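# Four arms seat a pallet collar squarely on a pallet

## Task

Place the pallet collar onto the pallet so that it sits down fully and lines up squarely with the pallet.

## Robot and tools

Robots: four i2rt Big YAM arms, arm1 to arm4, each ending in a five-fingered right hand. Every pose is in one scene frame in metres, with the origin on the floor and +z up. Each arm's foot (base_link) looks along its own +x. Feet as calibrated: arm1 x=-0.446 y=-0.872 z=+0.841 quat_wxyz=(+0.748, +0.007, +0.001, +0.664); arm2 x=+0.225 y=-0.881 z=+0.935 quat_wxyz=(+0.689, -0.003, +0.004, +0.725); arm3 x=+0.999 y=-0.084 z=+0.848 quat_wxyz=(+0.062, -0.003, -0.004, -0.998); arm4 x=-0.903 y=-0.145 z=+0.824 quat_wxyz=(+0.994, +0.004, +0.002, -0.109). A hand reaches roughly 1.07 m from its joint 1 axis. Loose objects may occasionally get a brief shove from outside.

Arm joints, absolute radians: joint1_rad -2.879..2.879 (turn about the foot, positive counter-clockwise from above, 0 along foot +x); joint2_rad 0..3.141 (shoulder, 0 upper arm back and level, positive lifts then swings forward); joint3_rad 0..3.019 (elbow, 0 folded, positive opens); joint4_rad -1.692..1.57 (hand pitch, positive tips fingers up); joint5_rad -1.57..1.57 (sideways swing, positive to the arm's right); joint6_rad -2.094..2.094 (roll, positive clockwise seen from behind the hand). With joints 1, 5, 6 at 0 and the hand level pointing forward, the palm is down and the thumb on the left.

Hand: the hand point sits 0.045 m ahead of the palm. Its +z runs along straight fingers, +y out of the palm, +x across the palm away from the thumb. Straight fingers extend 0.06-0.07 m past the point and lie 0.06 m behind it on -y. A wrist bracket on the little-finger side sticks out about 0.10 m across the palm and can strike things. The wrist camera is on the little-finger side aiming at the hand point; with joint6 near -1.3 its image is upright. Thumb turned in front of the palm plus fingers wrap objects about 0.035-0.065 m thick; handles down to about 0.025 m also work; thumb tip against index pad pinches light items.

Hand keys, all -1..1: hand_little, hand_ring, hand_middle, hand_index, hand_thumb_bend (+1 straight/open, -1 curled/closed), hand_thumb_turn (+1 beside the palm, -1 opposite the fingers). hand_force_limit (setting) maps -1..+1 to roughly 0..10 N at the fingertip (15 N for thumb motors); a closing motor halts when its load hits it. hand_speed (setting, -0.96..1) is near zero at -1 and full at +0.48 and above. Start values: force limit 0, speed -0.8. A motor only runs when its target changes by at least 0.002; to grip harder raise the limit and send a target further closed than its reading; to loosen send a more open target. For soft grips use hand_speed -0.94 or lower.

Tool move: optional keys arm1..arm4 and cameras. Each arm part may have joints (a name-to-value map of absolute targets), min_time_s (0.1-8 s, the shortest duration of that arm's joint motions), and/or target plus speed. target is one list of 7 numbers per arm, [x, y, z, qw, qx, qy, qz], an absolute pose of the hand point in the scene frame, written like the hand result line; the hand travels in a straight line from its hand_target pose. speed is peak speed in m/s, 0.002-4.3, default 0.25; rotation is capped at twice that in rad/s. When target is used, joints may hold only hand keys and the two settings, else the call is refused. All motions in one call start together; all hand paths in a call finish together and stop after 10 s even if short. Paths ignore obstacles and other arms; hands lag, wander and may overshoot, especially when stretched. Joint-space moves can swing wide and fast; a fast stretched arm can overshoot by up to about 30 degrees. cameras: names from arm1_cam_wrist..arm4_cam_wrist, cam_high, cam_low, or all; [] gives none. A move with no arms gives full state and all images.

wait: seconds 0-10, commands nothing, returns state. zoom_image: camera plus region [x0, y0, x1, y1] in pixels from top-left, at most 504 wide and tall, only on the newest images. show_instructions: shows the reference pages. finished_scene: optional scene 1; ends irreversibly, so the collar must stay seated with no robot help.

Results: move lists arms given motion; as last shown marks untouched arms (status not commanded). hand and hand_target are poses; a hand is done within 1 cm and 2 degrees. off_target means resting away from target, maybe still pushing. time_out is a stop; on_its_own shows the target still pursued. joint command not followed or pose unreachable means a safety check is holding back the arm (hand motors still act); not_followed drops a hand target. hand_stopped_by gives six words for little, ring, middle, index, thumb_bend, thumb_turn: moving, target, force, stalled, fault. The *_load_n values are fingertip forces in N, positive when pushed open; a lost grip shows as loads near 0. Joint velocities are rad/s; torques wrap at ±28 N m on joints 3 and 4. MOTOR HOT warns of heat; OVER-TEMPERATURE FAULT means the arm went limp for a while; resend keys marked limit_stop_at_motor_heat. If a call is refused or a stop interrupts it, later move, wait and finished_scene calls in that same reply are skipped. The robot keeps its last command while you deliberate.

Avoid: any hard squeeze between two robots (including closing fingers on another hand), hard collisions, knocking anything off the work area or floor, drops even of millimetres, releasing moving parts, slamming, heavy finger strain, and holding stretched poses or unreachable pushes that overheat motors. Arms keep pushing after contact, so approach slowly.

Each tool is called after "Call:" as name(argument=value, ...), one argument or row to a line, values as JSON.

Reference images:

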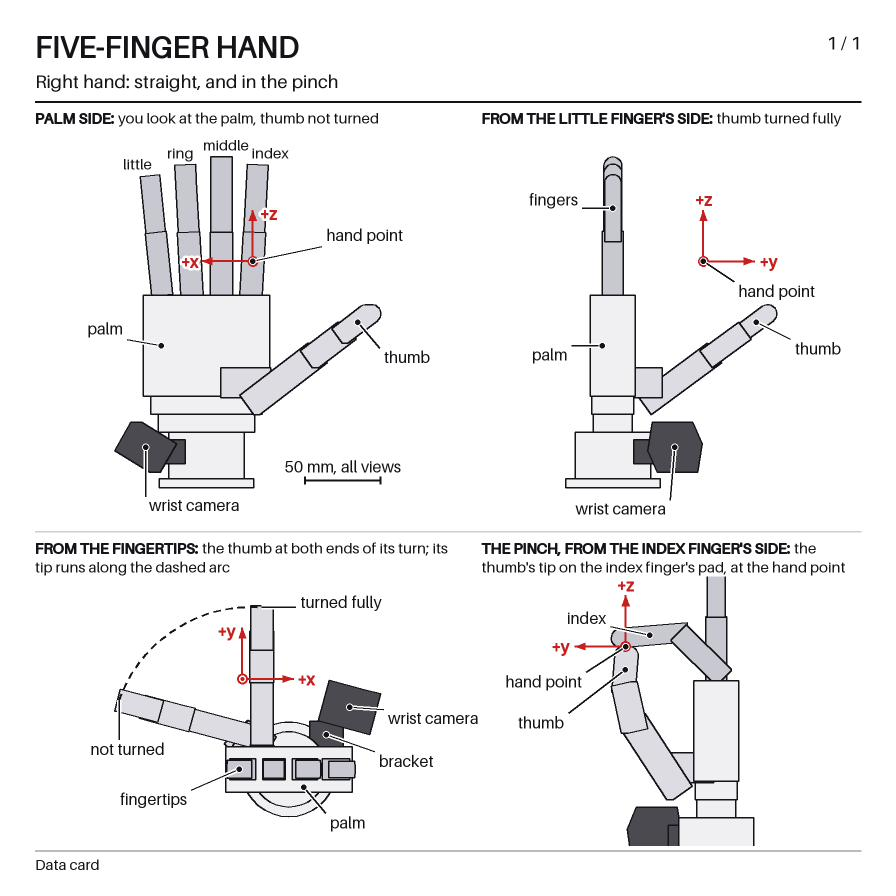

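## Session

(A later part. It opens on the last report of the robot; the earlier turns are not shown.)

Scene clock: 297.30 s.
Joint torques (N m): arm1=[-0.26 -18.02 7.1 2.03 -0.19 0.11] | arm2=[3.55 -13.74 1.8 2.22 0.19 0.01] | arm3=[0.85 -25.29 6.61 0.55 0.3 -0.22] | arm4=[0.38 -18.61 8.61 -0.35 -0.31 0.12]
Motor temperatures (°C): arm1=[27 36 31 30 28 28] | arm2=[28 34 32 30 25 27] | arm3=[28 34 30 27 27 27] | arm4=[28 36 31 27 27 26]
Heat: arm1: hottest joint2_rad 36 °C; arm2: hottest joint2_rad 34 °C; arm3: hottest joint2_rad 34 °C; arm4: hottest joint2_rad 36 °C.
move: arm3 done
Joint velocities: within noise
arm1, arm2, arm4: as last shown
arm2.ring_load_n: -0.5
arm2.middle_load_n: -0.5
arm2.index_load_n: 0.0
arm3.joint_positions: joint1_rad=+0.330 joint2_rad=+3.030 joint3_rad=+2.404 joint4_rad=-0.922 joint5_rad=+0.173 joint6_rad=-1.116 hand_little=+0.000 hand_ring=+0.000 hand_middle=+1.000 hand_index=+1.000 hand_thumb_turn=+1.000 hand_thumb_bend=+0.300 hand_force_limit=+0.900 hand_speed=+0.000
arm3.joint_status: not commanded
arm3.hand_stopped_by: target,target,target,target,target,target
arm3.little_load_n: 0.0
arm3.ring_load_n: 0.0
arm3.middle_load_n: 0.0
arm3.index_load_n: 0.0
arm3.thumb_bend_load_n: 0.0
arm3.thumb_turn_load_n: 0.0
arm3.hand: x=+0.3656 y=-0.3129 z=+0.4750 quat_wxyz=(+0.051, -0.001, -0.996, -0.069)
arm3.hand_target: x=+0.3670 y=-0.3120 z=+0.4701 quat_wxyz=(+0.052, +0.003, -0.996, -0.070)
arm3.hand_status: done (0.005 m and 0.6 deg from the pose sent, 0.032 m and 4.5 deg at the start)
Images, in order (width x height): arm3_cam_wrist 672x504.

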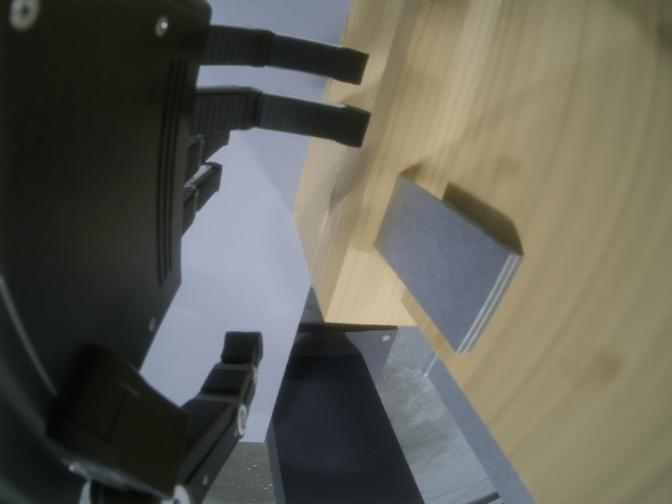

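Call:
move(
  arm3={"target":[0.367,-0.309,0.455,-0.0522,-0.0036,0.9962,0.0697],"speed":0.06},
  cameras=["arm3_cam_wrist"],
)

Call:
zoom_image(
  camera="arm3_cam_wrist",
  region=[240, 20, 480, 280],
)

Scene clock: 298.57 s.
Joint torques (N m): arm1=[0.03 -17.32 6.98 2 -0.19 0.04] | arm2=[3.6 -13.57 1.81 2.18 0.17 0] | arm3=[1.32 -24.06 8.8 0.61 0.32 -0.17] | arm4=[0.32 -18.67 8.62 -0.31 -0.31 0.12]
Motor temperatures (°C): arm1=[27 36 31 30 28 28] | arm2=[28 34 32 30 25 27] | arm3=[28 34 30 27 27 27] | arm4=[28 36 31 27 27 26]
Heat: arm1: hottest joint2_rad 36 °C; arm2: hottest joint2_rad 34 °C; arm3: hottest joint2_rad 34 °C; arm4: hottest joint2_rad 36 °C.
move: arm3 off_target
Joint velocities: within noise
arm1, arm2, arm4: as last shown
arm2.ring_load_n: 0.0
arm2.middle_load_n: 0.0
arm3.joint_positions: joint1_rad=+0.330 joint2_rad=+3.035 joint3_rad=+2.404 joint4_rad=-0.915 joint5_rad=+0.173 joint6_rad=-1.121 hand_little=+0.000 hand_ring=+0.000 hand_middle=+1.000 hand_index=+1.000 hand_thumb_turn=+1.000 hand_thumb_bend=+0.300 hand_force_limit=+0.900 hand_speed=+0.000
arm3.joint_status: not commanded
arm3.hand_stopped_by: target,target,target,target,target,target
arm3.little_load_n: 0.5
arm3.ring_load_n: 0.0
arm3.middle_load_n: 0.0
arm3.index_load_n: 0.0
arm3.thumb_bend_load_n: 0.0
arm3.thumb_turn_load_n: 0.0
arm3.hand: x=+0.3660 y=-0.3125 z=+0.4715 quat_wxyz=(+0.051, +0.001, -0.996, -0.068)
arm3.hand_target: x=+0.3677 y=-0.3087 z=+0.4554 quat_wxyz=(+0.052, +0.004, -0.996, -0.070)
arm3.hand_status: off_target (0.017 m and 0.4 deg from the pose sent, 0.020 m and 0.6 deg at the start)
Images, in order (width x height): arm3_cam_wrist 672x504.

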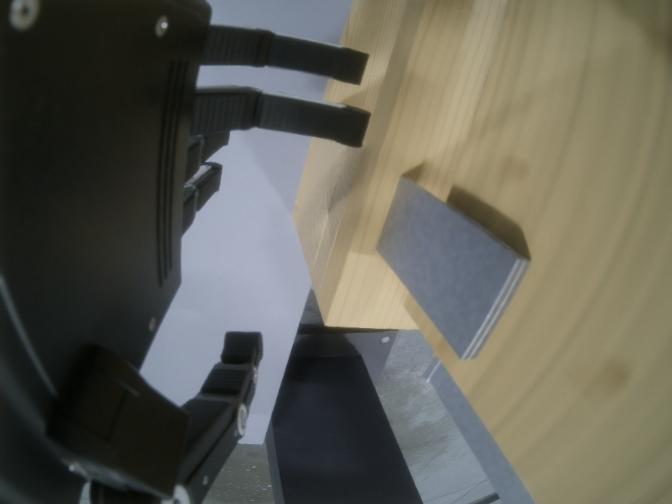

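Scaled by 1.938 from the camera's image (finer frame: 960x720).

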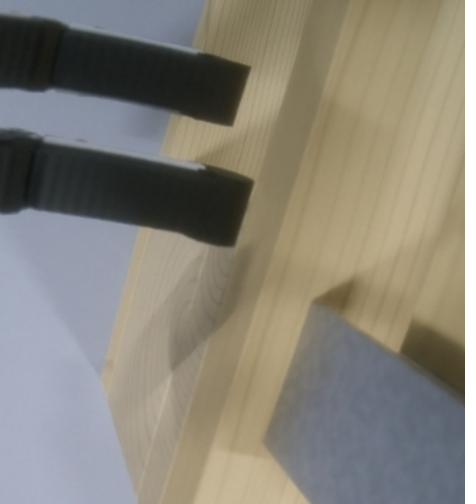

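Call:
move(
  arm3={"target":[0.367,-0.285,0.452,-0.0522,-0.0036,0.9962,0.0697],"speed":0.06},
  cameras=["arm3_cam_wrist"],
)

Call:
zoom_image(
  camera="arm3_cam_wrist",
  region=[240, 20, 480, 280],
)

Scene clock: 299.67 s.
Joint torques (N m): arm1=[-0.26 -17.55 7.08 2.11 -0.22 0.08] | arm2=[3.72 -13.45 1.85 2.1 0.17 0] | arm3=[0.32 -24.94 6.53 0.47 0.35 -0.25] | arm4=[0.32 -18.67 8.62 -0.32 -0.31 0.12]
Motor temperatures (°C): arm1=[27 36 31 30 28 28] | arm2=[28 34 32 30 25 27] | arm3=[28 35 30 27 27 27] | arm4=[28 36 32 27 27 26]
Heat: arm1: hottest joint2_rad 36 °C; arm2: hottest joint2_rad 34 °C; arm3: hottest joint2_rad 35 °C; arm4: hottest joint2_rad 36 °C.
move: arm3 off_target
Joint velocities: within noise
arm1, arm2, arm4: as last shown
arm1.index_load_n: -0.5
arm2.thumb_turn_load_n: 0.5
arm3.joint_positions: joint1_rad=+0.318 joint2_rad=+3.035 joint3_rad=+2.358 joint4_rad=-0.865 joint5_rad=+0.169 joint6_rad=-1.149 hand_little=+0.000 hand_ring=+0.000 hand_middle=+1.000 hand_index=+1.000 hand_thumb_turn=+1.000 hand_thumb_bend=+0.300 hand_force_limit=+0.900 hand_speed=+0.000
arm3.joint_status: not commanded
arm3.hand_stopped_by: target,target,target,target,target,target
arm3.little_load_n: 0.5
arm3.ring_load_n: 0.0
arm3.middle_load_n: 0.0
arm3.index_load_n: 0.0
arm3.thumb_bend_load_n: 0.0
arm3.thumb_turn_load_n: 0.0
arm3.hand: x=+0.3706 y=-0.3001 z=+0.4572 quat_wxyz=(+0.051, +0.008, -0.996, -0.067)
arm3.hand_target: x=+0.3672 y=-0.2852 z=+0.4523 quat_wxyz=(+0.052, +0.004, -0.996, -0.070)
arm3.hand_status: off_target (0.016 m and 0.7 deg from the pose sent, 0.034 m and 0.4 deg at the start)
Images, in order (width x height): arm3_cam_wrist 672x504.

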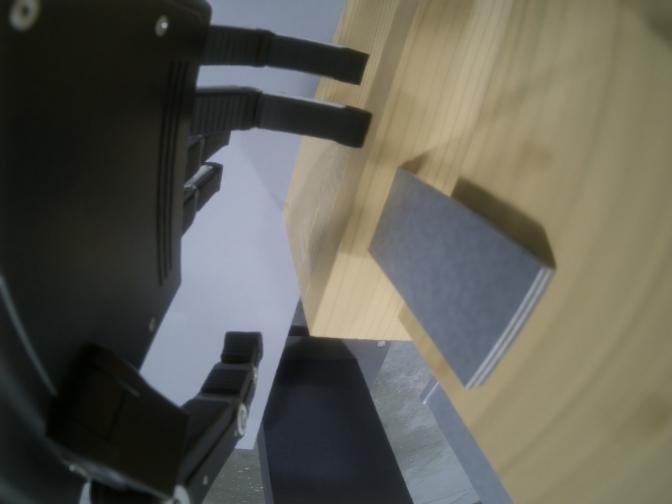

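Scaled by 1.938 from the camera's image (finer frame: 960x720).

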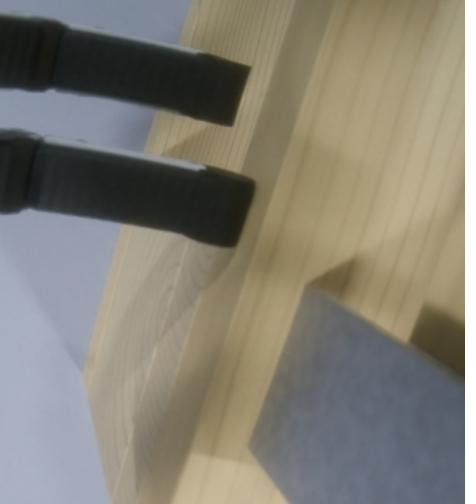

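Call:
move(
  arm3={"target":[0.365,-0.290,0.467,-0.0522,-0.0036,0.9962,0.0697],"speed":0.06},
  cameras=["arm3_cam_wrist"],
)

Call:
zoom_image(
  camera="arm3_cam_wrist",
  region=[240, 20, 480, 280],
)

Scene clock: 300.90 s.
Joint torques (N m): arm1=[-0.03 -16.91 7.21 2.15 -0.21 0.08] | arm2=[3.6 -13.68 1.83 2.21 0.18 0] | arm3=[1.08 -25.23 6.43 -0.03 0.28 -0.17] | arm4=[0.26 -18.61 8.62 -0.31 -0.31 0.12]
Motor temperatures (°C): arm1=[27 37 31 30 28 28] | arm2=[28 34 32 30 25 27] | arm3=[28 35 30 27 27 27] | arm4=[28 36 32 27 27 26]
Heat: arm1: hottest joint2_rad 37 °C; arm2: hottest joint2_rad 34 °C; arm3: hottest joint2_rad 35 °C; arm4: hottest joint2_rad 36 °C.
move: arm3 off_target
Joint velocities: within noise
arm1.joint_positions: joint1_rad=-0.568 joint2_rad=+2.546 joint3_rad=+1.268 joint4_rad=+0.964 joint5_rad=-0.749 joint6_rad=-0.222 hand_little=+0.350 hand_ring=+0.350 hand_middle=+0.350 hand_index=+0.350 hand_thumb_turn=-1.000 hand_thumb_bend=+0.900 hand_force_limit=+0.600 hand_speed=+0.000
arm1.joint_status: not commanded
arm1.hand_stopped_by: target,target,target,target,target,target
arm1.little_load_n: 0.0
arm1.ring_load_n: 0.0
arm1.middle_load_n: 0.0
arm1.index_load_n: 0.0
arm1.thumb_bend_load_n: 0.0
arm1.thumb_turn_load_n: 0.0
arm1.hand: x=-0.1413 y=-0.2700 z=+0.6380 quat_wxyz=(-0.625, +0.780, +0.032, -0.030)
arm1.hand_target: x=-0.1403 y=-0.2643 z=+0.6322 quat_wxyz=(-0.629, +0.776, +0.034, -0.028)
arm1.hand_status: not commanded
arm2.joint_positions: joint1_rad=+0.112 joint2_rad=+2.781 joint3_rad=+1.149 joint4_rad=+1.408 joint5_rad=+0.083 joint6_rad=+0.001 hand_little=+0.350 hand_ring=+0.350 hand_middle=+0.350 hand_index=+0.350 hand_thumb_turn=-1.000 hand_thumb_bend=+0.900 hand_force_limit=+0.600 hand_speed=+0.000
arm2.joint_status: not commanded
arm2.hand_stopped_by: target,target,target,target,target,target
arm2.little_load_n: 0.0
arm2.ring_load_n: 0.0
arm2.middle_load_n: 0.0
arm2.index_load_n: 0.0
arm2.thumb_bend_load_n: 0.0
arm2.thumb_turn_load_n: 0.0
arm2.hand: x=+0.1086 y=-0.2672 z=+0.6300 quat_wxyz=(-0.620, +0.784, +0.037, -0.020)
arm2.hand_target: x=+0.1001 y=-0.2652 z=+0.6321 quat_wxyz=(-0.629, +0.776, +0.034, -0.028)
arm2.hand_status: not commanded
arm3.joint_positions: joint1_rad=+0.317 joint2_rad=+3.012 joint3_rad=+2.347 joint4_rad=-0.865 joint5_rad=+0.172 joint6_rad=-1.150 hand_little=+0.000 hand_ring=+0.000 hand_middle=+1.000 hand_index=+1.000 hand_thumb_turn=+1.000 hand_thumb_bend=+0.300 hand_force_limit=+0.900 hand_speed=+0.000
arm3.joint_status: not commanded
arm3.hand_stopped_by: target,target,target,target,target,target
arm3.little_load_n: 0.0
arm3.ring_load_n: 0.0
arm3.middle_load_n: 0.0
arm3.index_load_n: 0.0
arm3.thumb_bend_load_n: 0.0
arm3.thumb_turn_load_n: 0.0
arm3.hand: x=+0.3641 y=-0.3020 z=+0.4697 quat_wxyz=(+0.057, +0.008, -0.996, -0.065)
arm3.hand_target: x=+0.3651 y=-0.2902 z=+0.4670 quat_wxyz=(+0.052, +0.004, -0.996, -0.070)
arm3.hand_status: off_target (0.012 m and 0.9 deg from the pose sent, 0.015 m and 0.7 deg at the start)
arm4: as last shown
arm4.thumb_turn_load_n: -0.5
Images, in order (width x height): arm3_cam_wrist 672x504.

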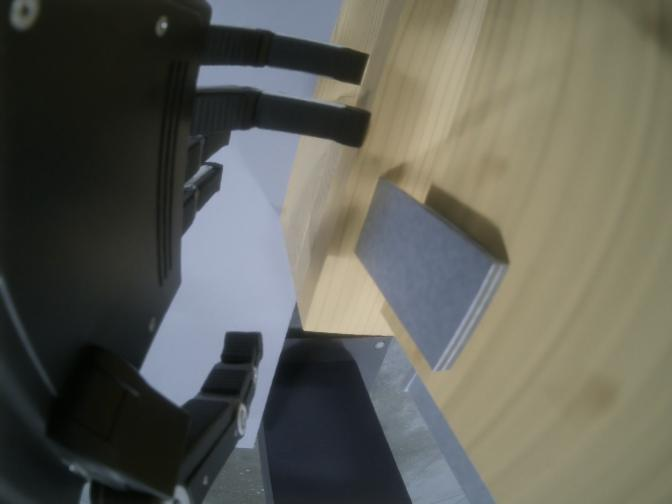

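Scaled by 1.938 from the camera's image (finer frame: 960x720).

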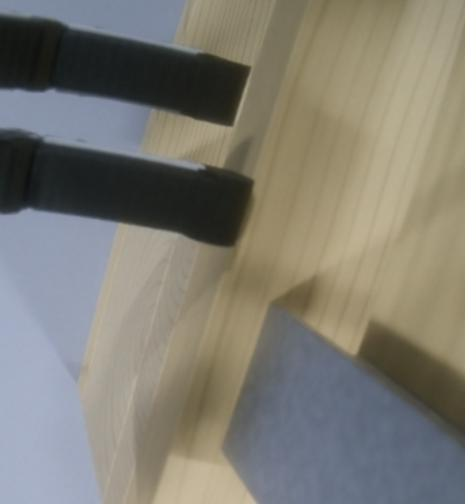

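Call:
move(
  arm3={"target":[0.368,-0.262,0.463,-0.0522,-0.0036,0.9962,0.0697],"speed":0.05},
  arm4={"target":[-0.236,-0.302,0.487,0,0,0.9969,0.0785],"speed":0.05},
  cameras=["arm3_cam_wrist","arm4_cam_wrist"],
)

Call:
zoom_image(
  camera="arm3_cam_wrist",
  region=[240, 20, 480, 280],
)

Call:
zoom_image(
  camera="arm4_cam_wrist",
  region=[240, 20, 480, 280],
)

Scene clock: 302.30 s.
Joint torques (N m): arm1=[-0.5 -17.55 6.99 2.1 -0.2 0.08] | arm2=[3.9 -13.63 1.87 2.14 0.18 0.02] | arm3=[0.21 -24.35 6.3 0.46 0.22 -0.21] | arm4=[0.56 -20.25 5.57 0.55 -0.28 0.13]
Motor temperatures (°C): arm1=[27 37 31 30 28 28] | arm2=[28 34 32 30 25 27] | arm3=[28 35 30 27 27 27] | arm4=[28 36 32 27 27 26]
Heat: arm1: hottest joint2_rad 37 °C; arm2: hottest joint2_rad 34 °C; arm3: hottest joint2_rad 35 °C; arm4: hottest joint2_rad 36 °C.
move: arm3 off_target; arm4 done
Joint velocities: within noise
arm1, arm2: as last shown
arm3.joint_positions: joint1_rad=+0.276 joint2_rad=+2.968 joint3_rad=+2.253 joint4_rad=-0.814 joint5_rad=+0.173 joint6_rad=-1.182 hand_little=+0.000 hand_ring=+0.000 hand_middle=+1.000 hand_index=+1.000 hand_thumb_turn=+1.000 hand_thumb_bend=+0.300 hand_force_limit=+0.900 hand_speed=+0.000
arm3.joint_status: not commanded
arm3.hand_stopped_by: target,target,target,target,target,target
arm3.little_load_n: 0.0
arm3.ring_load_n: -0.5
arm3.middle_load_n: 0.0
arm3.index_load_n: 0.0
arm3.thumb_bend_load_n: -0.5
arm3.thumb_turn_load_n: 0.0
arm3.hand: x=+0.3648 y=-0.2702 z=+0.4717 quat_wxyz=(+0.055, +0.003, -0.996, -0.068)
arm3.hand_target: x=+0.3681 y=-0.2621 z=+0.4631 quat_wxyz=(+0.052, +0.004, -0.996, -0.070)
arm3.hand_status: off_target (0.012 m and 0.4 deg from the pose sent, 0.041 m and 0.9 deg at the start)
arm4.joint_positions: joint1_rad=-0.160 joint2_rad=+2.844 joint3_rad=+2.110 joint4_rad=-0.899 joint5_rad=-0.139 joint6_rad=+1.186 hand_little=+1.000 hand_ring=+1.000 hand_middle=+0.000 hand_index=+0.000 hand_thumb_turn=+1.000 hand_thumb_bend=+0.300 hand_force_limit=+0.900 hand_speed=+0.000
arm4.joint_status: not commanded
arm4.hand_stopped_by: target,target,target,target,target,target
arm4.little_load_n: 0.0
arm4.ring_load_n: 0.0
arm4.middle_load_n: 0.0
arm4.index_load_n: -1.5
arm4.thumb_bend_load_n: 0.0
arm4.thumb_turn_load_n: 0.0
arm4.hand: x=-0.2406 y=-0.3069 z=+0.4842 quat_wxyz=(+0.004, +0.000, -0.997, -0.080)
arm4.hand_target: x=-0.2360 y=-0.3021 z=+0.4870 quat_wxyz=(+0.000, +0.000, -0.997, -0.078)
arm4.hand_status: done (0.007 m and 0.5 deg from the pose sent, 0.021 m and 0.5 deg at the start)
Images, in order (width x height): arm3_cam_wrist 672x504, arm4_cam_wrist 672x504.

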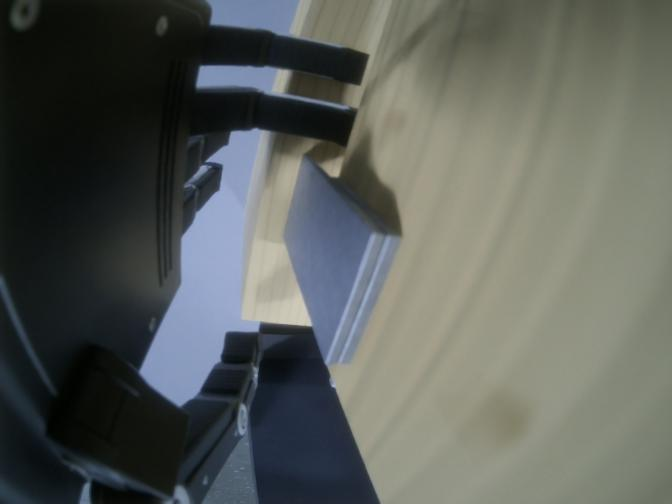

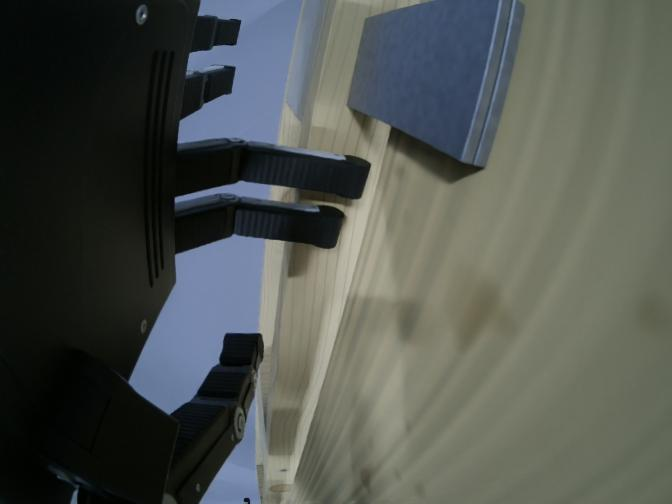

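Scaled by 1.938 from the camera's image (finer frame: 960x720).

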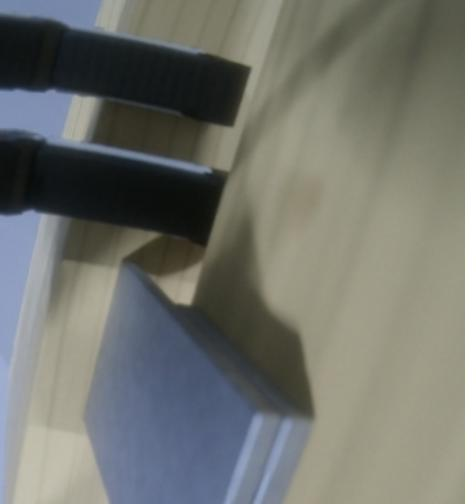

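Scaled by 1.938 from the camera's image (finer frame: 960x720).

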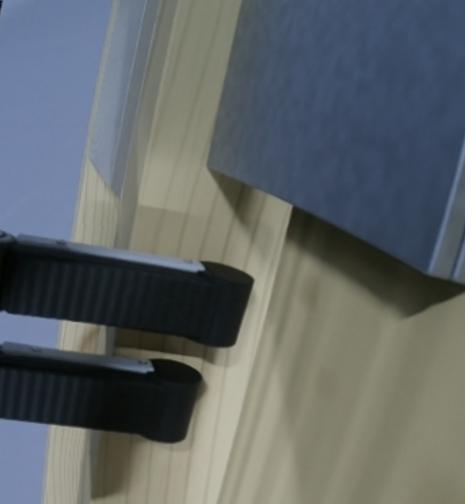

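Call:
move(
  arm3={"target":[0.368,-0.252,0.462,-0.0522,-0.0036,0.9962,0.0697],"speed":0.05},
  arm4={"target":[-0.236,-0.285,0.492,0,0,0.9969,0.0785],"speed":0.05},
  cameras=["arm3_cam_wrist","arm4_cam_wrist"],
)

Call:
zoom_image(
  camera="arm3_cam_wrist",
  region=[240, 20, 480, 280],
)

Call:
zoom_image(
  camera="arm4_cam_wrist",
  region=[240, 20, 480, 280],
)

Scene clock: 303.43 s.
Joint torques (N m): arm1=[0.32 -17.55 7.15 2.13 -0.21 0.05] | arm2=[3.84 -13.98 1.81 2.24 0.19 -0.01] | arm3=[0.67 -24.41 5.76 0.36 0.15 -0.17] | arm4=[0.21 -20.48 5.6 0.58 -0.24 0.12]
Motor temperatures (°C): arm1=[27 37 30 30 28 28] | arm2=[28 34 32 30 25 27] | arm3=[28 35 30 27 27 27] | arm4=[28 36 32 27 27 26]
Heat: arm1: hottest joint2_rad 37 °C; arm2: hottest joint2_rad 34 °C; arm3: hottest joint2_rad 35 °C; arm4: hottest joint2_rad 36 °C.
move: arm3 off_target; arm4 off_target
Joint velocities: within noise
arm1, arm2: as last shown
arm3.joint_positions: joint1_rad=+0.273 joint2_rad=+2.959 joint3_rad=+2.230 joint4_rad=-0.795 joint5_rad=+0.173 joint6_rad=-1.196 hand_little=+0.000 hand_ring=+0.000 hand_middle=+1.000 hand_index=+1.000 hand_thumb_turn=+1.000 hand_thumb_bend=+0.300 hand_force_limit=+0.900 hand_speed=+0.000
arm3.joint_status: not commanded
arm3.hand_stopped_by: target,target,target,target,target,target
arm3.little_load_n: 0.0
arm3.ring_load_n: -0.5
arm3.middle_load_n: 0.0
arm3.index_load_n: 0.0
arm3.thumb_bend_load_n: 0.0
arm3.thumb_turn_load_n: 0.0
arm3.hand: x=+0.3650 y=-0.2672 z=+0.4713 quat_wxyz=(+0.057, +0.009, -0.996, -0.067)
arm3.hand_target: x=+0.3682 y=-0.2523 z=+0.4623 quat_wxyz=(+0.052, +0.004, -0.996, -0.070)
arm3.hand_status: off_target (0.018 m and 0.8 deg from the pose sent, 0.021 m and 0.4 deg at the start)
arm4.joint_positions: joint1_rad=-0.134 joint2_rad=+2.824 joint3_rad=+2.062 joint4_rad=-0.877 joint5_rad=-0.141 joint6_rad=+1.209 hand_little=+1.000 hand_ring=+1.000 hand_middle=+0.000 hand_index=+0.000 hand_thumb_turn=+1.000 hand_thumb_bend=+0.300 hand_force_limit=+0.900 hand_speed=+0.000
arm4.joint_status: not commanded
arm4.hand_stopped_by: target,target,target,target,target,target
arm4.little_load_n: 0.0
arm4.ring_load_n: 0.0
arm4.middle_load_n: 0.0
arm4.index_load_n: 0.0
arm4.thumb_bend_load_n: 0.0
arm4.thumb_turn_load_n: 0.0
arm4.hand: x=-0.2441 y=-0.2861 z=+0.4846 quat_wxyz=(+0.009, +0.002, -0.997, -0.082)
arm4.hand_target: x=-0.2361 y=-0.2848 z=+0.4919 quat_wxyz=(+0.000, +0.000, -0.997, -0.079)
arm4.hand_status: off_target (0.011 m and 1.1 deg from the pose sent, 0.024 m and 0.6 deg at the start)
Images, in order (width x height): arm3_cam_wrist 672x504, arm4_cam_wrist 672x504.

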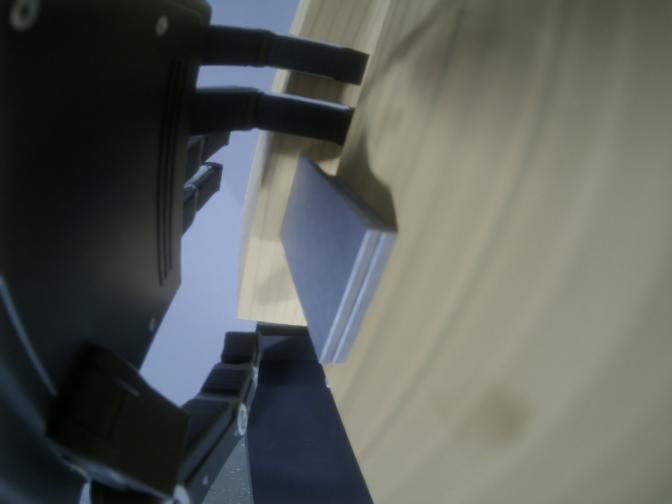

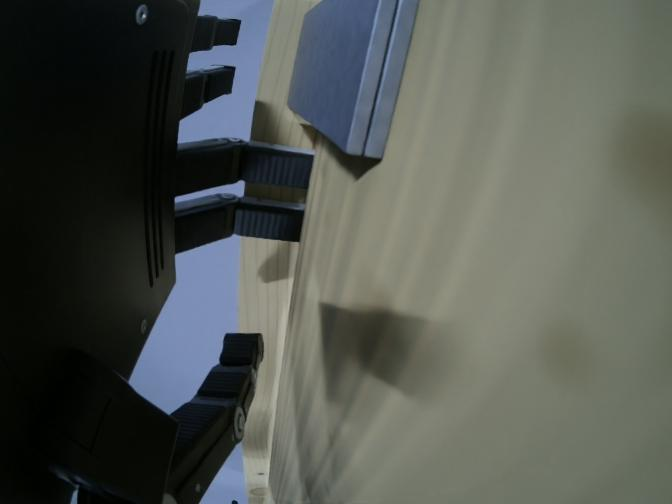

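Scaled by 1.938 from the camera's image (finer frame: 960x720).

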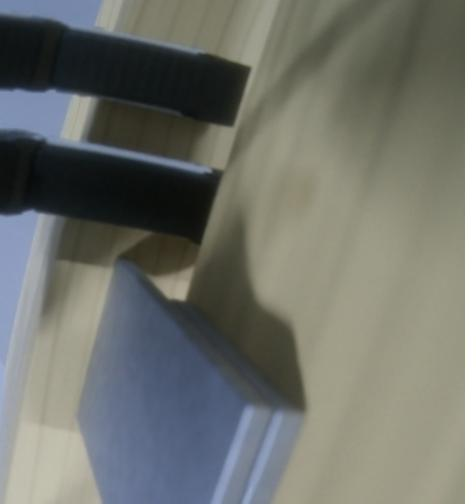

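Scaled by 1.938 from the camera's image (finer frame: 960x720).

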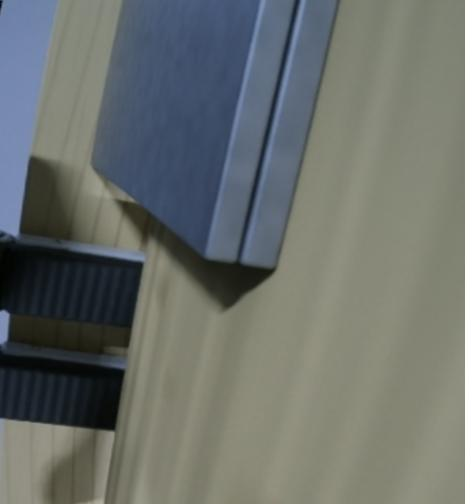

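Call:
move(
  arm3={"target":[0.368,-0.236,0.463,-0.0522,-0.0036,0.9962,0.0697],"speed":0.05},
  cameras=["arm3_cam_wrist","arm4_cam_wrist"],
)

Call:
zoom_image(
  camera="arm3_cam_wrist",
  region=[240, 20, 480, 280],
)

Scene clock: 304.57 s.
Joint torques (N m): arm1=[-0.26 -17.08 7.19 2.06 -0.2 0.08] | arm2=[3.55 -13.74 1.89 2.18 0.17 -0.02] | arm3=[0.32 -24.35 5.86 0.77 0.19 -0.22] | arm4=[0.26 -20.48 5.59 0.57 -0.26 0.14]
Motor temperatures (°C): arm1=[27 37 30 30 28 28] | arm2=[28 34 32 30 25 27] | arm3=[28 35 30 27 27 27] | arm4=[28 36 32 27 27 26]
Heat: arm1: hottest joint2_rad 37 °C; arm2: hottest joint2_rad 34 °C; arm3: hottest joint2_rad 35 °C; arm4: hottest joint2_rad 36 °C.
move: arm3 off_target
Joint velocities: within noise
arm1, arm2, arm4: as last shown
arm3.joint_positions: joint1_rad=+0.249 joint2_rad=+2.941 joint3_rad=+2.187 joint4_rad=-0.770 joint5_rad=+0.171 joint6_rad=-1.216 hand_little=+0.000 hand_ring=+0.000 hand_middle=+1.000 hand_index=+1.000 hand_thumb_turn=+1.000 hand_thumb_bend=+0.300 hand_force_limit=+0.900 hand_speed=+0.000
arm3.joint_status: not commanded
arm3.hand_stopped_by: target,target,target,target,target,target
arm3.little_load_n: 0.0
arm3.ring_load_n: -0.5
arm3.middle_load_n: 0.0
arm3.index_load_n: 0.0
arm3.thumb_bend_load_n: 0.0
arm3.thumb_turn_load_n: 0.0
arm3.hand: x=+0.3658 y=-0.2492 z=+0.4713 quat_wxyz=(+0.055, +0.007, -0.996, -0.068)
arm3.hand_target: x=+0.3684 y=-0.2361 z=+0.4631 quat_wxyz=(+0.052, +0.004, -0.996, -0.070)
arm3.hand_status: off_target (0.016 m and 0.5 deg from the pose sent, 0.032 m and 0.8 deg at the start)
arm4.joint_positions: joint1_rad=-0.134 joint2_rad=+2.824 joint3_rad=+2.062 joint4_rad=-0.877 joint5_rad=-0.142 joint6_rad=+1.209 hand_little=+1.000 hand_ring=+1.000 hand_middle=+0.000 hand_index=+0.000 hand_thumb_turn=+1.000 hand_thumb_bend=+0.300 hand_force_limit=+0.900 hand_speed=+0.000
arm4.hand_target: x=-0.2361 y=-0.2848 z=+0.4920 quat_wxyz=(+0.000, +0.000, -0.997, -0.079)
Images, in order (width x height): arm3_cam_wrist 672x504, arm4_cam_wrist 672x504.

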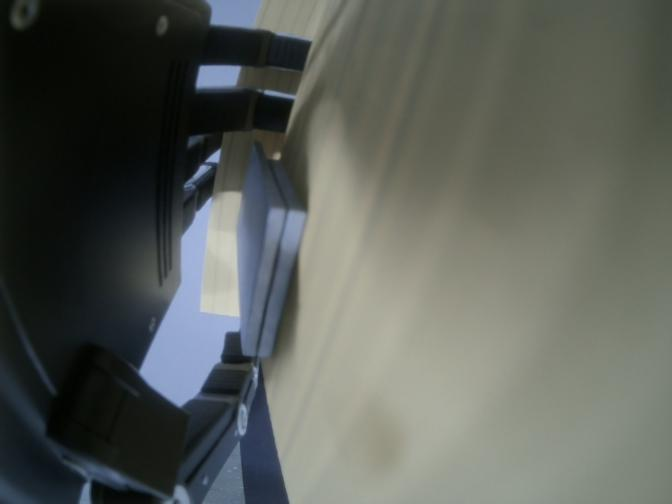

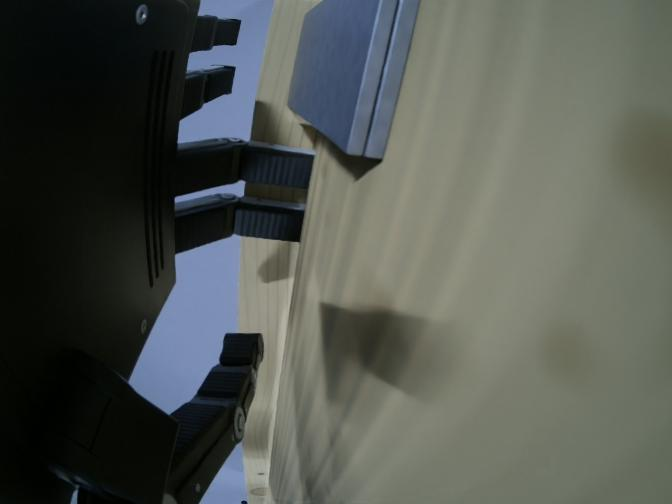

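Scaled by 1.938 from the camera's image (finer frame: 960x720).

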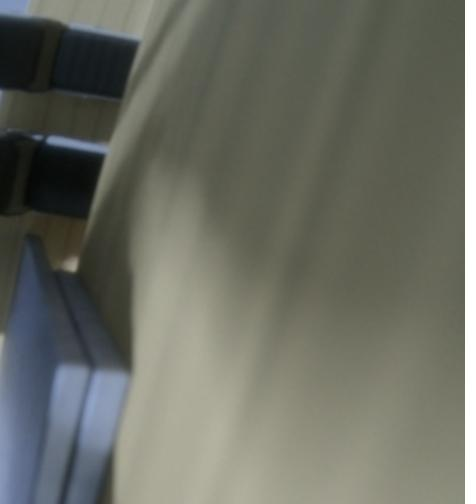

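Call:
move(
  arm3={"target":[0.367,-0.258,0.466,-0.0522,-0.0036,0.9962,0.0697],"speed":0.05},
  arm1={"joints":{"hand_force_limit":0.0,"hand_speed":-0.85,"hand_little":-0.5,"hand_ring":-0.5,"hand_middle":-0.5,"hand_index":-0.5,"hand_thumb_bend":-0.2}},
  arm2={"joints":{"hand_force_limit":0.0,"hand_speed":-0.85,"hand_little":-0.5,"hand_ring":-0.5,"hand_middle":-0.5,"hand_index":-0.5,"hand_thumb_bend":-0.2}},
  cameras=["arm1_cam_wrist","arm2_cam_wrist","arm3_cam_wrist"],
)

Scene clock: 309.37 s.
Joint torques (N m): arm1=[-0.85 -17.32 6.17 1.99 -0.25 0.06] | arm2=[3.43 -13.74 0.49 2.17 0.07 0.01] | arm3=[2.02 -23.47 8.96 -0.28 0.28 0] | arm4=[0.32 -20.48 5.59 0.55 -0.26 0.14]
Motor temperatures (°C): arm1=[27 37 31 30 28 28] | arm2=[28 34 32 30 25 27] | arm3=[28 34 30 27 27 27] | arm4=[28 36 32 27 27 26]
Heat: arm1: hottest joint2_rad 37 °C; arm2: hottest joint2_rad 34 °C; arm3: hottest joint2_rad 34 °C; arm4: hottest joint2_rad 36 °C.
move: arm1 off_target; arm2 off_target; arm3 off_target
Joint velocities: within noise
arm1.joint_positions: joint1_rad=-0.561 joint2_rad=+2.546 joint3_rad=+1.281 joint4_rad=+0.966 joint5_rad=-0.747 joint6_rad=-0.222 hand_little=-0.232 hand_ring=-0.162 hand_middle=-0.107 hand_index=-0.065 hand_thumb_turn=-1.000 hand_thumb_bend=+0.496 hand_force_limit=+0.000 hand_speed=-0.850
arm1.joint_status: hand_little off_target (ended at -0.232, target -0.500); hand_ring off_target (ended at -0.162, target -0.500); hand_middle off_target (ended at -0.107, target -0.500); hand_index off_target (ended at -0.065, target -0.500); hand_thumb_bend off_target (ended at +0.496, target -0.200); the others done
arm1.hand_stopped_by: force,force,force,force,force,target
arm1.little_load_n: 7.0
arm1.ring_load_n: 1.5
arm1.middle_load_n: 0.0
arm1.index_load_n: 0.0
arm1.thumb_bend_load_n: 7.0
arm1.thumb_turn_load_n: 1.0
arm1.hand: x=-0.1411 y=-0.2628 z=+0.6419 quat_wxyz=(-0.629, +0.776, +0.037, -0.027)
arm1.hand_target: x=-0.1400 y=-0.2643 z=+0.6322 quat_wxyz=(-0.629, +0.776, +0.034, -0.028)
arm1.hand_status: not commanded
arm2.joint_positions: joint1_rad=+0.112 joint2_rad=+2.781 joint3_rad=+1.171 joint4_rad=+1.408 joint5_rad=+0.085 joint6_rad=+0.002 hand_little=-0.287 hand_ring=-0.231 hand_middle=-0.204 hand_index=-0.204 hand_thumb_turn=-1.000 hand_thumb_bend=+0.598 hand_force_limit=+0.000 hand_speed=-0.850
arm2.joint_status: hand_little off_target (ended at -0.287, target -0.500); hand_ring off_target (ended at -0.231, target -0.500); hand_middle off_target (ended at -0.204, target -0.500); hand_index off_target (ended at -0.204, target -0.500); hand_thumb_bend off_target (ended at +0.598, target -0.200); the others done
arm2.hand_stopped_by: force,force,force,force,force,target
arm2.little_load_n: 7.0
arm2.ring_load_n: 4.5
arm2.middle_load_n: 6.0
arm2.index_load_n: 5.0
arm2.thumb_bend_load_n: 8.5
arm2.thumb_turn_load_n: 0.0
arm2.hand: x=+0.1073 y=-0.2564 z=+0.6349 quat_wxyz=(-0.628, +0.777, +0.034, -0.020)
arm2.hand_target: x=+0.1001 y=-0.2652 z=+0.6320 quat_wxyz=(-0.629, +0.776, +0.034, -0.028)
arm2.hand_status: not commanded
arm3.joint_positions: joint1_rad=+0.249 joint2_rad=+2.941 joint3_rad=+2.197 joint4_rad=-0.780 joint5_rad=+0.171 joint6_rad=-1.205 hand_little=+0.000 hand_ring=+0.000 hand_middle=+1.000 hand_index=+1.000 hand_thumb_turn=+1.000 hand_thumb_bend=+0.300 hand_force_limit=+0.900 hand_speed=+0.000
arm3.joint_status: not commanded
arm3.hand_stopped_by: target,target,target,target,target,target
arm3.little_load_n: 0.0
arm3.ring_load_n: 0.0
arm3.middle_load_n: 0.0
arm3.index_load_n: 0.0
arm3.thumb_bend_load_n: 0.0
arm3.thumb_turn_load_n: 0.0
arm3.hand: x=+0.3642 y=-0.2504 z=+0.4739 quat_wxyz=(+0.055, +0.001, -0.996, -0.067)
arm3.hand_target: x=+0.3674 y=-0.2578 z=+0.4661 quat_wxyz=(+0.053, +0.004, -0.996, -0.070)
arm3.hand_status: off_target (0.011 m and 0.5 deg from the pose sent, 0.010 m and 0.5 deg at the start)
arm4: as last shown
Images, in order (width x height): arm1_cam_wrist 672x504, arm2_cam_wrist 672x504, arm3_cam_wrist 672x504.

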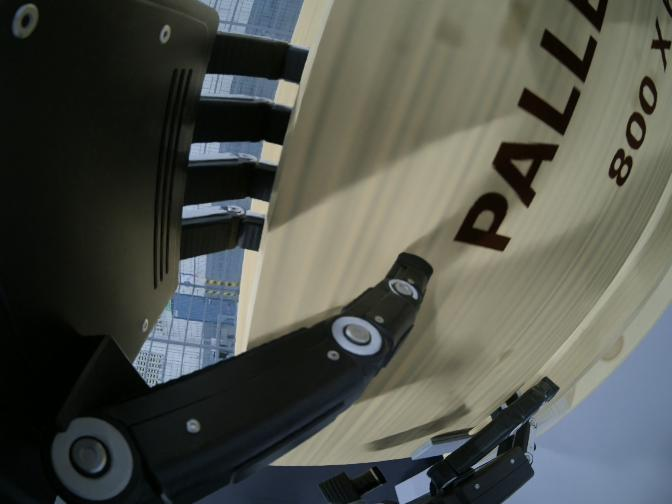

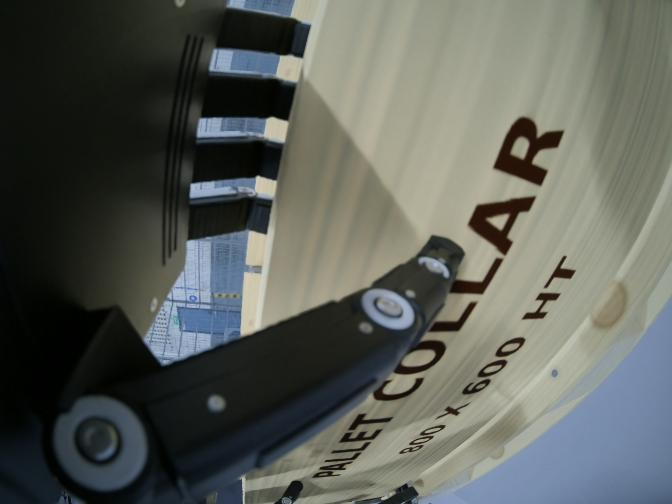

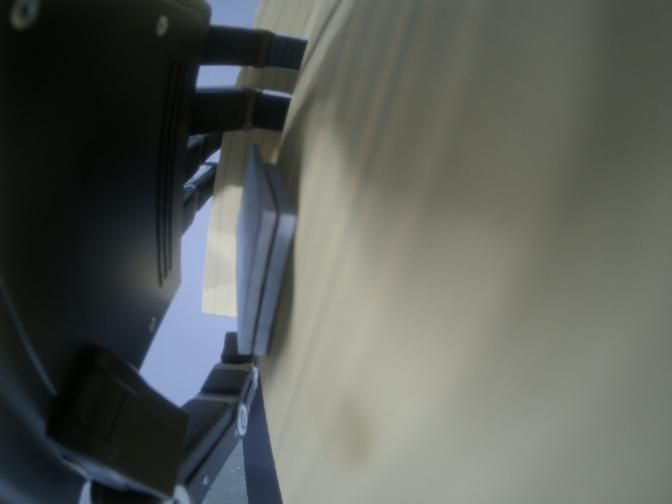

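Call:
move(
  arm3={"target":[0.367,-0.266,0.490,-0.0522,-0.0036,0.9962,0.0697],"speed":0.05},
  arm4={"target":[-0.236,-0.287,0.515,0,0,0.9969,0.0785],"speed":0.05},
  arm1={"joints":{"hand_force_limit":0.6,"hand_little":-0.6,"hand_ring":-0.6,"hand_middle":-0.6,"hand_index":-0.6,"hand_thumb_bend":-0.3}},
  arm2={"joints":{"hand_force_limit":0.6,"hand_little":-0.6,"hand_ring":-0.6,"hand_middle":-0.6,"hand_index":-0.6,"hand_thumb_bend":-0.3}},
  cameras=["arm3_cam_wrist","arm4_cam_wrist"],
)

Scene clock: 310.60 s.
Joint torques (N m): arm1=[-0.67 -17.2 6.13 2.11 -0.26 0.05] | arm2=[3.72 -13.92 0.46 2.15 0.07 -0.01] | arm3=[3.19 -26.05 6.68 -0.42 0.27 -0.07] | arm4=[0.03 -21.3 5.97 -0.09 -0.36 0.11]
Motor temperatures (°C): arm1=[27 37 31 30 28 28] | arm2=[28 34 32 30 25 27] | arm3=[28 34 30 27 27 27] | arm4=[28 36 32 27 27 26]
Heat: arm1: hottest joint2_rad 37 °C; arm2: hottest joint2_rad 34 °C; arm3: hottest joint2_rad 34 °C; arm4: hottest joint2_rad 36 °C.
move: arm1 off_target; arm2 off_target; arm3 off_target; arm4 off_target
Joint velocities: within noise
arm1.joint_positions: joint1_rad=-0.561 joint2_rad=+2.546 joint3_rad=+1.281 joint4_rad=+0.966 joint5_rad=-0.746 joint6_rad=-0.222 hand_little=-0.242 hand_ring=-0.200 hand_middle=-0.159 hand_index=-0.144 hand_thumb_turn=-1.000 hand_thumb_bend=+0.480 hand_force_limit=+0.600 hand_speed=-0.850
arm1.joint_status: hand_little off_target (ended at -0.242, target -0.600); hand_ring off_target (ended at -0.200, target -0.600); hand_middle off_target (ended at -0.159, target -0.600); hand_index off_target (ended at -0.144, target -0.600); hand_thumb_bend off_target (ended at +0.480, target -0.300); the others done
arm1.hand_stopped_by: force,force,force,force,force,target
arm1.little_load_n: 6.0
arm1.ring_load_n: 10.0
arm1.middle_load_n: 9.0
arm1.index_load_n: 10.0
arm1.thumb_bend_load_n: 13.5
arm1.thumb_turn_load_n: 1.0
arm1.hand: x=-0.1411 y=-0.2628 z=+0.6419 quat_wxyz=(-0.629, +0.776, +0.037, -0.027)
arm1.hand_target: x=-0.1400 y=-0.2643 z=+0.6322 quat_wxyz=(-0.629, +0.776, +0.034, -0.028)
arm1.hand_status: not commanded
arm2.joint_positions: joint1_rad=+0.112 joint2_rad=+2.781 joint3_rad=+1.171 joint4_rad=+1.408 joint5_rad=+0.085 joint6_rad=+0.002 hand_little=-0.298 hand_ring=-0.255 hand_middle=-0.214 hand_index=-0.228 hand_thumb_turn=-1.000 hand_thumb_bend=+0.583 hand_force_limit=+0.600 hand_speed=-0.850
arm2.joint_status: hand_little off_target (ended at -0.298, target -0.600); hand_ring off_target (ended at -0.255, target -0.600); hand_middle off_target (ended at -0.214, target -0.600); hand_index off_target (ended at -0.228, target -0.600); hand_thumb_bend off_target (ended at +0.583, target -0.300); the others done
arm2.hand_stopped_by: force,force,force,force,force,target
arm2.little_load_n: 8.0
arm2.ring_load_n: 9.0
arm2.middle_load_n: 8.0
arm2.index_load_n: 9.5
arm2.thumb_bend_load_n: 12.5
arm2.thumb_turn_load_n: 0.0
arm2.hand: x=+0.1073 y=-0.2564 z=+0.6349 quat_wxyz=(-0.628, +0.777, +0.034, -0.020)
arm2.hand_target: x=+0.1001 y=-0.2652 z=+0.6320 quat_wxyz=(-0.629, +0.776, +0.034, -0.028)
arm2.hand_status: not commanded
arm3.joint_positions: joint1_rad=+0.257 joint2_rad=+2.924 joint3_rad=+2.196 joint4_rad=-0.801 joint5_rad=+0.171 joint6_rad=-1.194 hand_little=+0.000 hand_ring=+0.000 hand_middle=+1.000 hand_index=+1.000 hand_thumb_turn=+1.000 hand_thumb_bend=+0.300 hand_force_limit=+0.900 hand_speed=+0.000
arm3.joint_status: not commanded
arm3.hand_stopped_by: target,target,target,target,target,target
arm3.little_load_n: 3.0
arm3.ring_load_n: 0.0
arm3.middle_load_n: 0.0
arm3.index_load_n: 0.0
arm3.thumb_bend_load_n: 0.0
arm3.thumb_turn_load_n: 0.0
arm3.hand: x=+0.3640 y=-0.2565 z=+0.4848 quat_wxyz=(+0.053, +0.000, -0.996, -0.068)
arm3.hand_target: x=+0.3670 y=-0.2660 z=+0.4898 quat_wxyz=(+0.052, +0.004, -0.996, -0.070)
arm3.hand_status: off_target (0.011 m and 0.5 deg from the pose sent, 0.023 m and 0.5 deg at the start)
arm4.joint_positions: joint1_rad=-0.134 joint2_rad=+2.786 joint3_rad=+2.022 joint4_rad=-0.877 joint5_rad=-0.138 joint6_rad=+1.210 hand_little=+1.000 hand_ring=+1.000 hand_middle=+0.000 hand_index=+0.000 hand_thumb_turn=+1.000 hand_thumb_bend=+0.300 hand_force_limit=+0.900 hand_speed=+0.000
arm4.joint_status: not commanded
arm4.hand_stopped_by: target,target,target,target,target,target
arm4.little_load_n: 0.0
arm4.ring_load_n: 0.0
arm4.middle_load_n: 1.5
arm4.index_load_n: 0.0
arm4.thumb_bend_load_n: 0.0
arm4.thumb_turn_load_n: 0.5
arm4.hand: x=-0.2472 y=-0.2857 z=+0.4984 quat_wxyz=(+0.010, +0.002, -0.997, -0.081)
arm4.hand_target: x=-0.2360 y=-0.2868 z=+0.5149 quat_wxyz=(+0.000, +0.000, -0.997, -0.079)
arm4.hand_status: off_target (0.020 m and 1.2 deg from the pose sent, 0.031 m and 1.1 deg at the start)
Images, in order (width x height): arm3_cam_wrist 672x504, arm4_cam_wrist 672x504.

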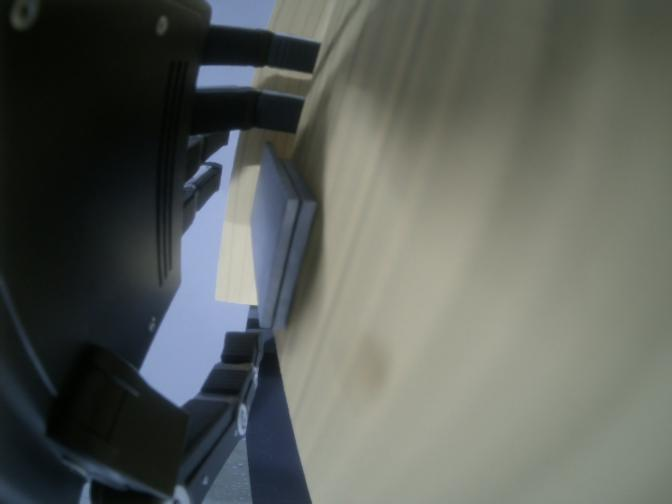

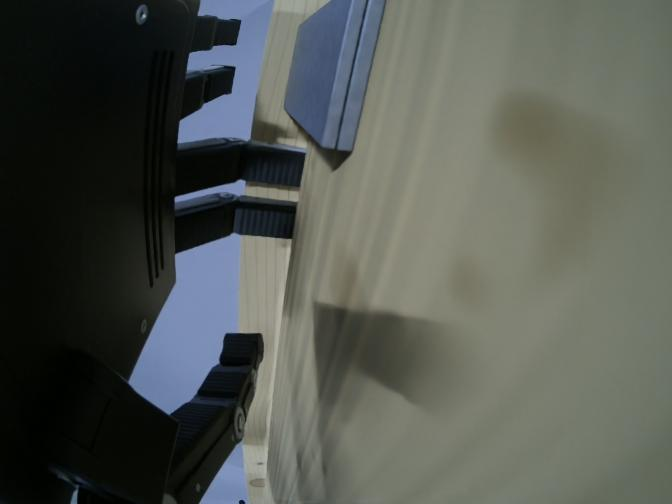

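Call:
move(
  arm3={"target":[0.368,-0.266,0.525,-0.0522,-0.0036,0.9962,0.0697],"speed":0.05,"joints":{"hand_ring":-0.08}},
  arm4={"target":[-0.236,-0.289,0.545,0,0,0.9969,0.0785],"speed":0.05},
  cameras=["arm3_cam_wrist","arm4_cam_wrist","cam_low"],
)

Scene clock: 311.90 s.
Joint torques (N m): arm1=[-0.15 -17.2 6.16 1.99 -0.32 0.07] | arm2=[3.66 -13.92 0.46 2.17 0.08 -0.01] | arm3=[2.26 -30.04 5.3 -1.42 0.44 0.13] | arm4=[-0.15 -24.53 5.37 -1.26 -0.64 -0.15]
Motor temperatures (°C): arm1=[27 37 31 30 28 28] | arm2=[28 34 32 30 25 27] | arm3=[28 35 29 27 27 27] | arm4=[28 36 32 27 27 26]
Heat: arm1: hottest joint2_rad 37 °C; arm2: hottest joint2_rad 34 °C; arm3: hottest joint2_rad 35 °C; arm4: hottest joint2_rad 36 °C.
move: arm3 off_target; arm4 off_target
Joint velocities: within noise
arm1, arm2: as last shown
arm1.ring_load_n: 9.0
arm1.middle_load_n: 8.5
arm1.thumb_turn_load_n: 0.5
arm1.hand: x=-0.1409 y=-0.2628 z=+0.6419 quat_wxyz=(-0.629, +0.776, +0.037, -0.027)
arm1.hand_target: x=-0.1401 y=-0.2643 z=+0.6322 quat_wxyz=(-0.629, +0.776, +0.034, -0.028)
arm2.joint_positions: joint1_rad=+0.112 joint2_rad=+2.781 joint3_rad=+1.171 joint4_rad=+1.408 joint5_rad=+0.086 joint6_rad=+0.002 hand_little=-0.298 hand_ring=-0.255 hand_middle=-0.214 hand_index=-0.228 hand_thumb_turn=-1.000 hand_thumb_bend=+0.583 hand_force_limit=+0.600 hand_speed=-0.850
arm2.index_load_n: 9.0
arm2.thumb_bend_load_n: 13.0
arm3.joint_positions: joint1_rad=+0.258 joint2_rad=+2.901 joint3_rad=+2.145 joint4_rad=-0.779 joint5_rad=+0.165 joint6_rad=-1.211 hand_little=+0.000 hand_ring=-0.062 hand_middle=+1.000 hand_index=+1.000 hand_thumb_turn=+1.000 hand_thumb_bend=+0.300 hand_force_limit=+0.900 hand_speed=+0.000
arm3.joint_status: all done
arm3.hand_stopped_by: target,force,target,target,target,target
arm3.little_load_n: 0.0
arm3.ring_load_n: 11.0
arm3.middle_load_n: 0.0
arm3.index_load_n: 0.0
arm3.thumb_bend_load_n: 0.0
arm3.thumb_turn_load_n: 0.0
arm3.hand: x=+0.3725 y=-0.2540 z=+0.4855 quat_wxyz=(+0.049, +0.009, -0.997, -0.067)
arm3.hand_target: x=+0.3674 y=-0.2660 z=+0.5228 quat_wxyz=(+0.052, +0.004, -0.996, -0.070)
arm3.hand_status: off_target (0.042 m and 0.8 deg from the pose sent, 0.042 m and 0.5 deg at the start)
arm4.joint_positions: joint1_rad=-0.134 joint2_rad=+2.769 joint3_rad=+1.993 joint4_rad=-0.873 joint5_rad=-0.129 joint6_rad=+1.233 hand_little=+1.000 hand_ring=+1.000 hand_middle=+0.001 hand_index=+0.000 hand_thumb_turn=+1.000 hand_thumb_bend=+0.300 hand_force_limit=+0.900 hand_speed=+0.000
arm4.joint_status: not commanded
arm4.hand_stopped_by: target,target,target,target,target,target
arm4.little_load_n: 0.0
arm4.ring_load_n: 0.0
arm4.middle_load_n: 9.0
arm4.index_load_n: 1.0
arm4.thumb_bend_load_n: 0.0
arm4.thumb_turn_load_n: 0.0
arm4.hand: x=-0.2525 y=-0.2856 z=+0.5004 quat_wxyz=(+0.017, -0.010, -0.997, -0.078)
arm4.hand_target: x=-0.2360 y=-0.2887 z=+0.5430 quat_wxyz=(+0.000, +0.000, -0.997, -0.078)
arm4.hand_status: off_target (0.048 m and 2.2 deg from the pose sent, 0.048 m and 1.2 deg at the start)
Images, in order (width x height): arm3_cam_wrist 672x504, arm4_cam_wrist 672x504, cam_low 672x504.

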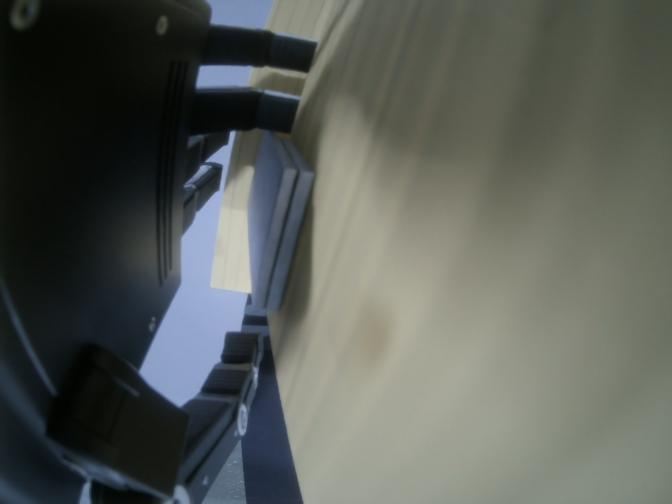

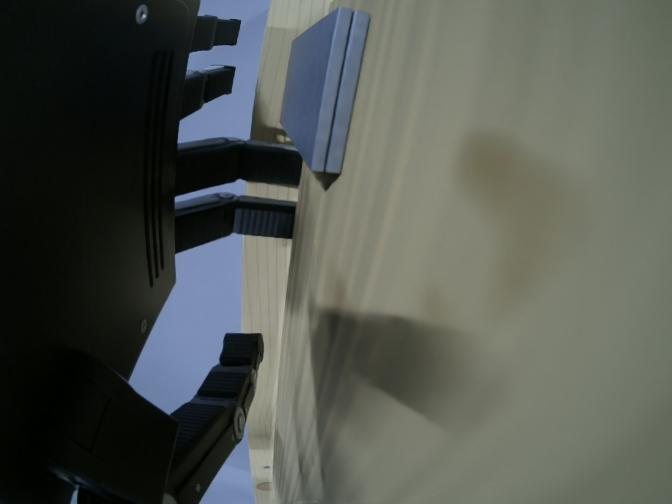

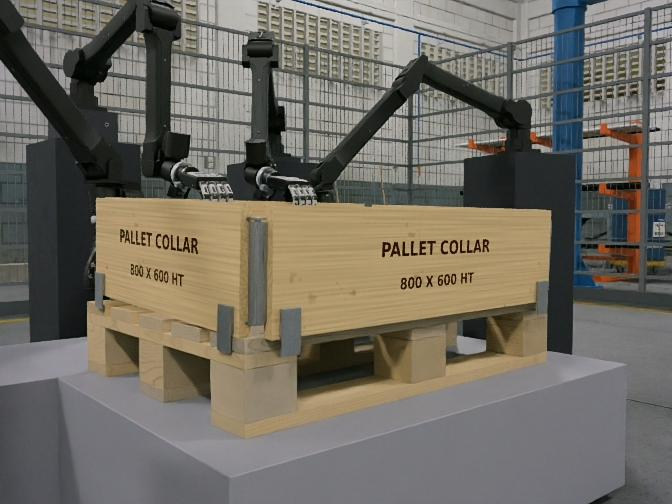

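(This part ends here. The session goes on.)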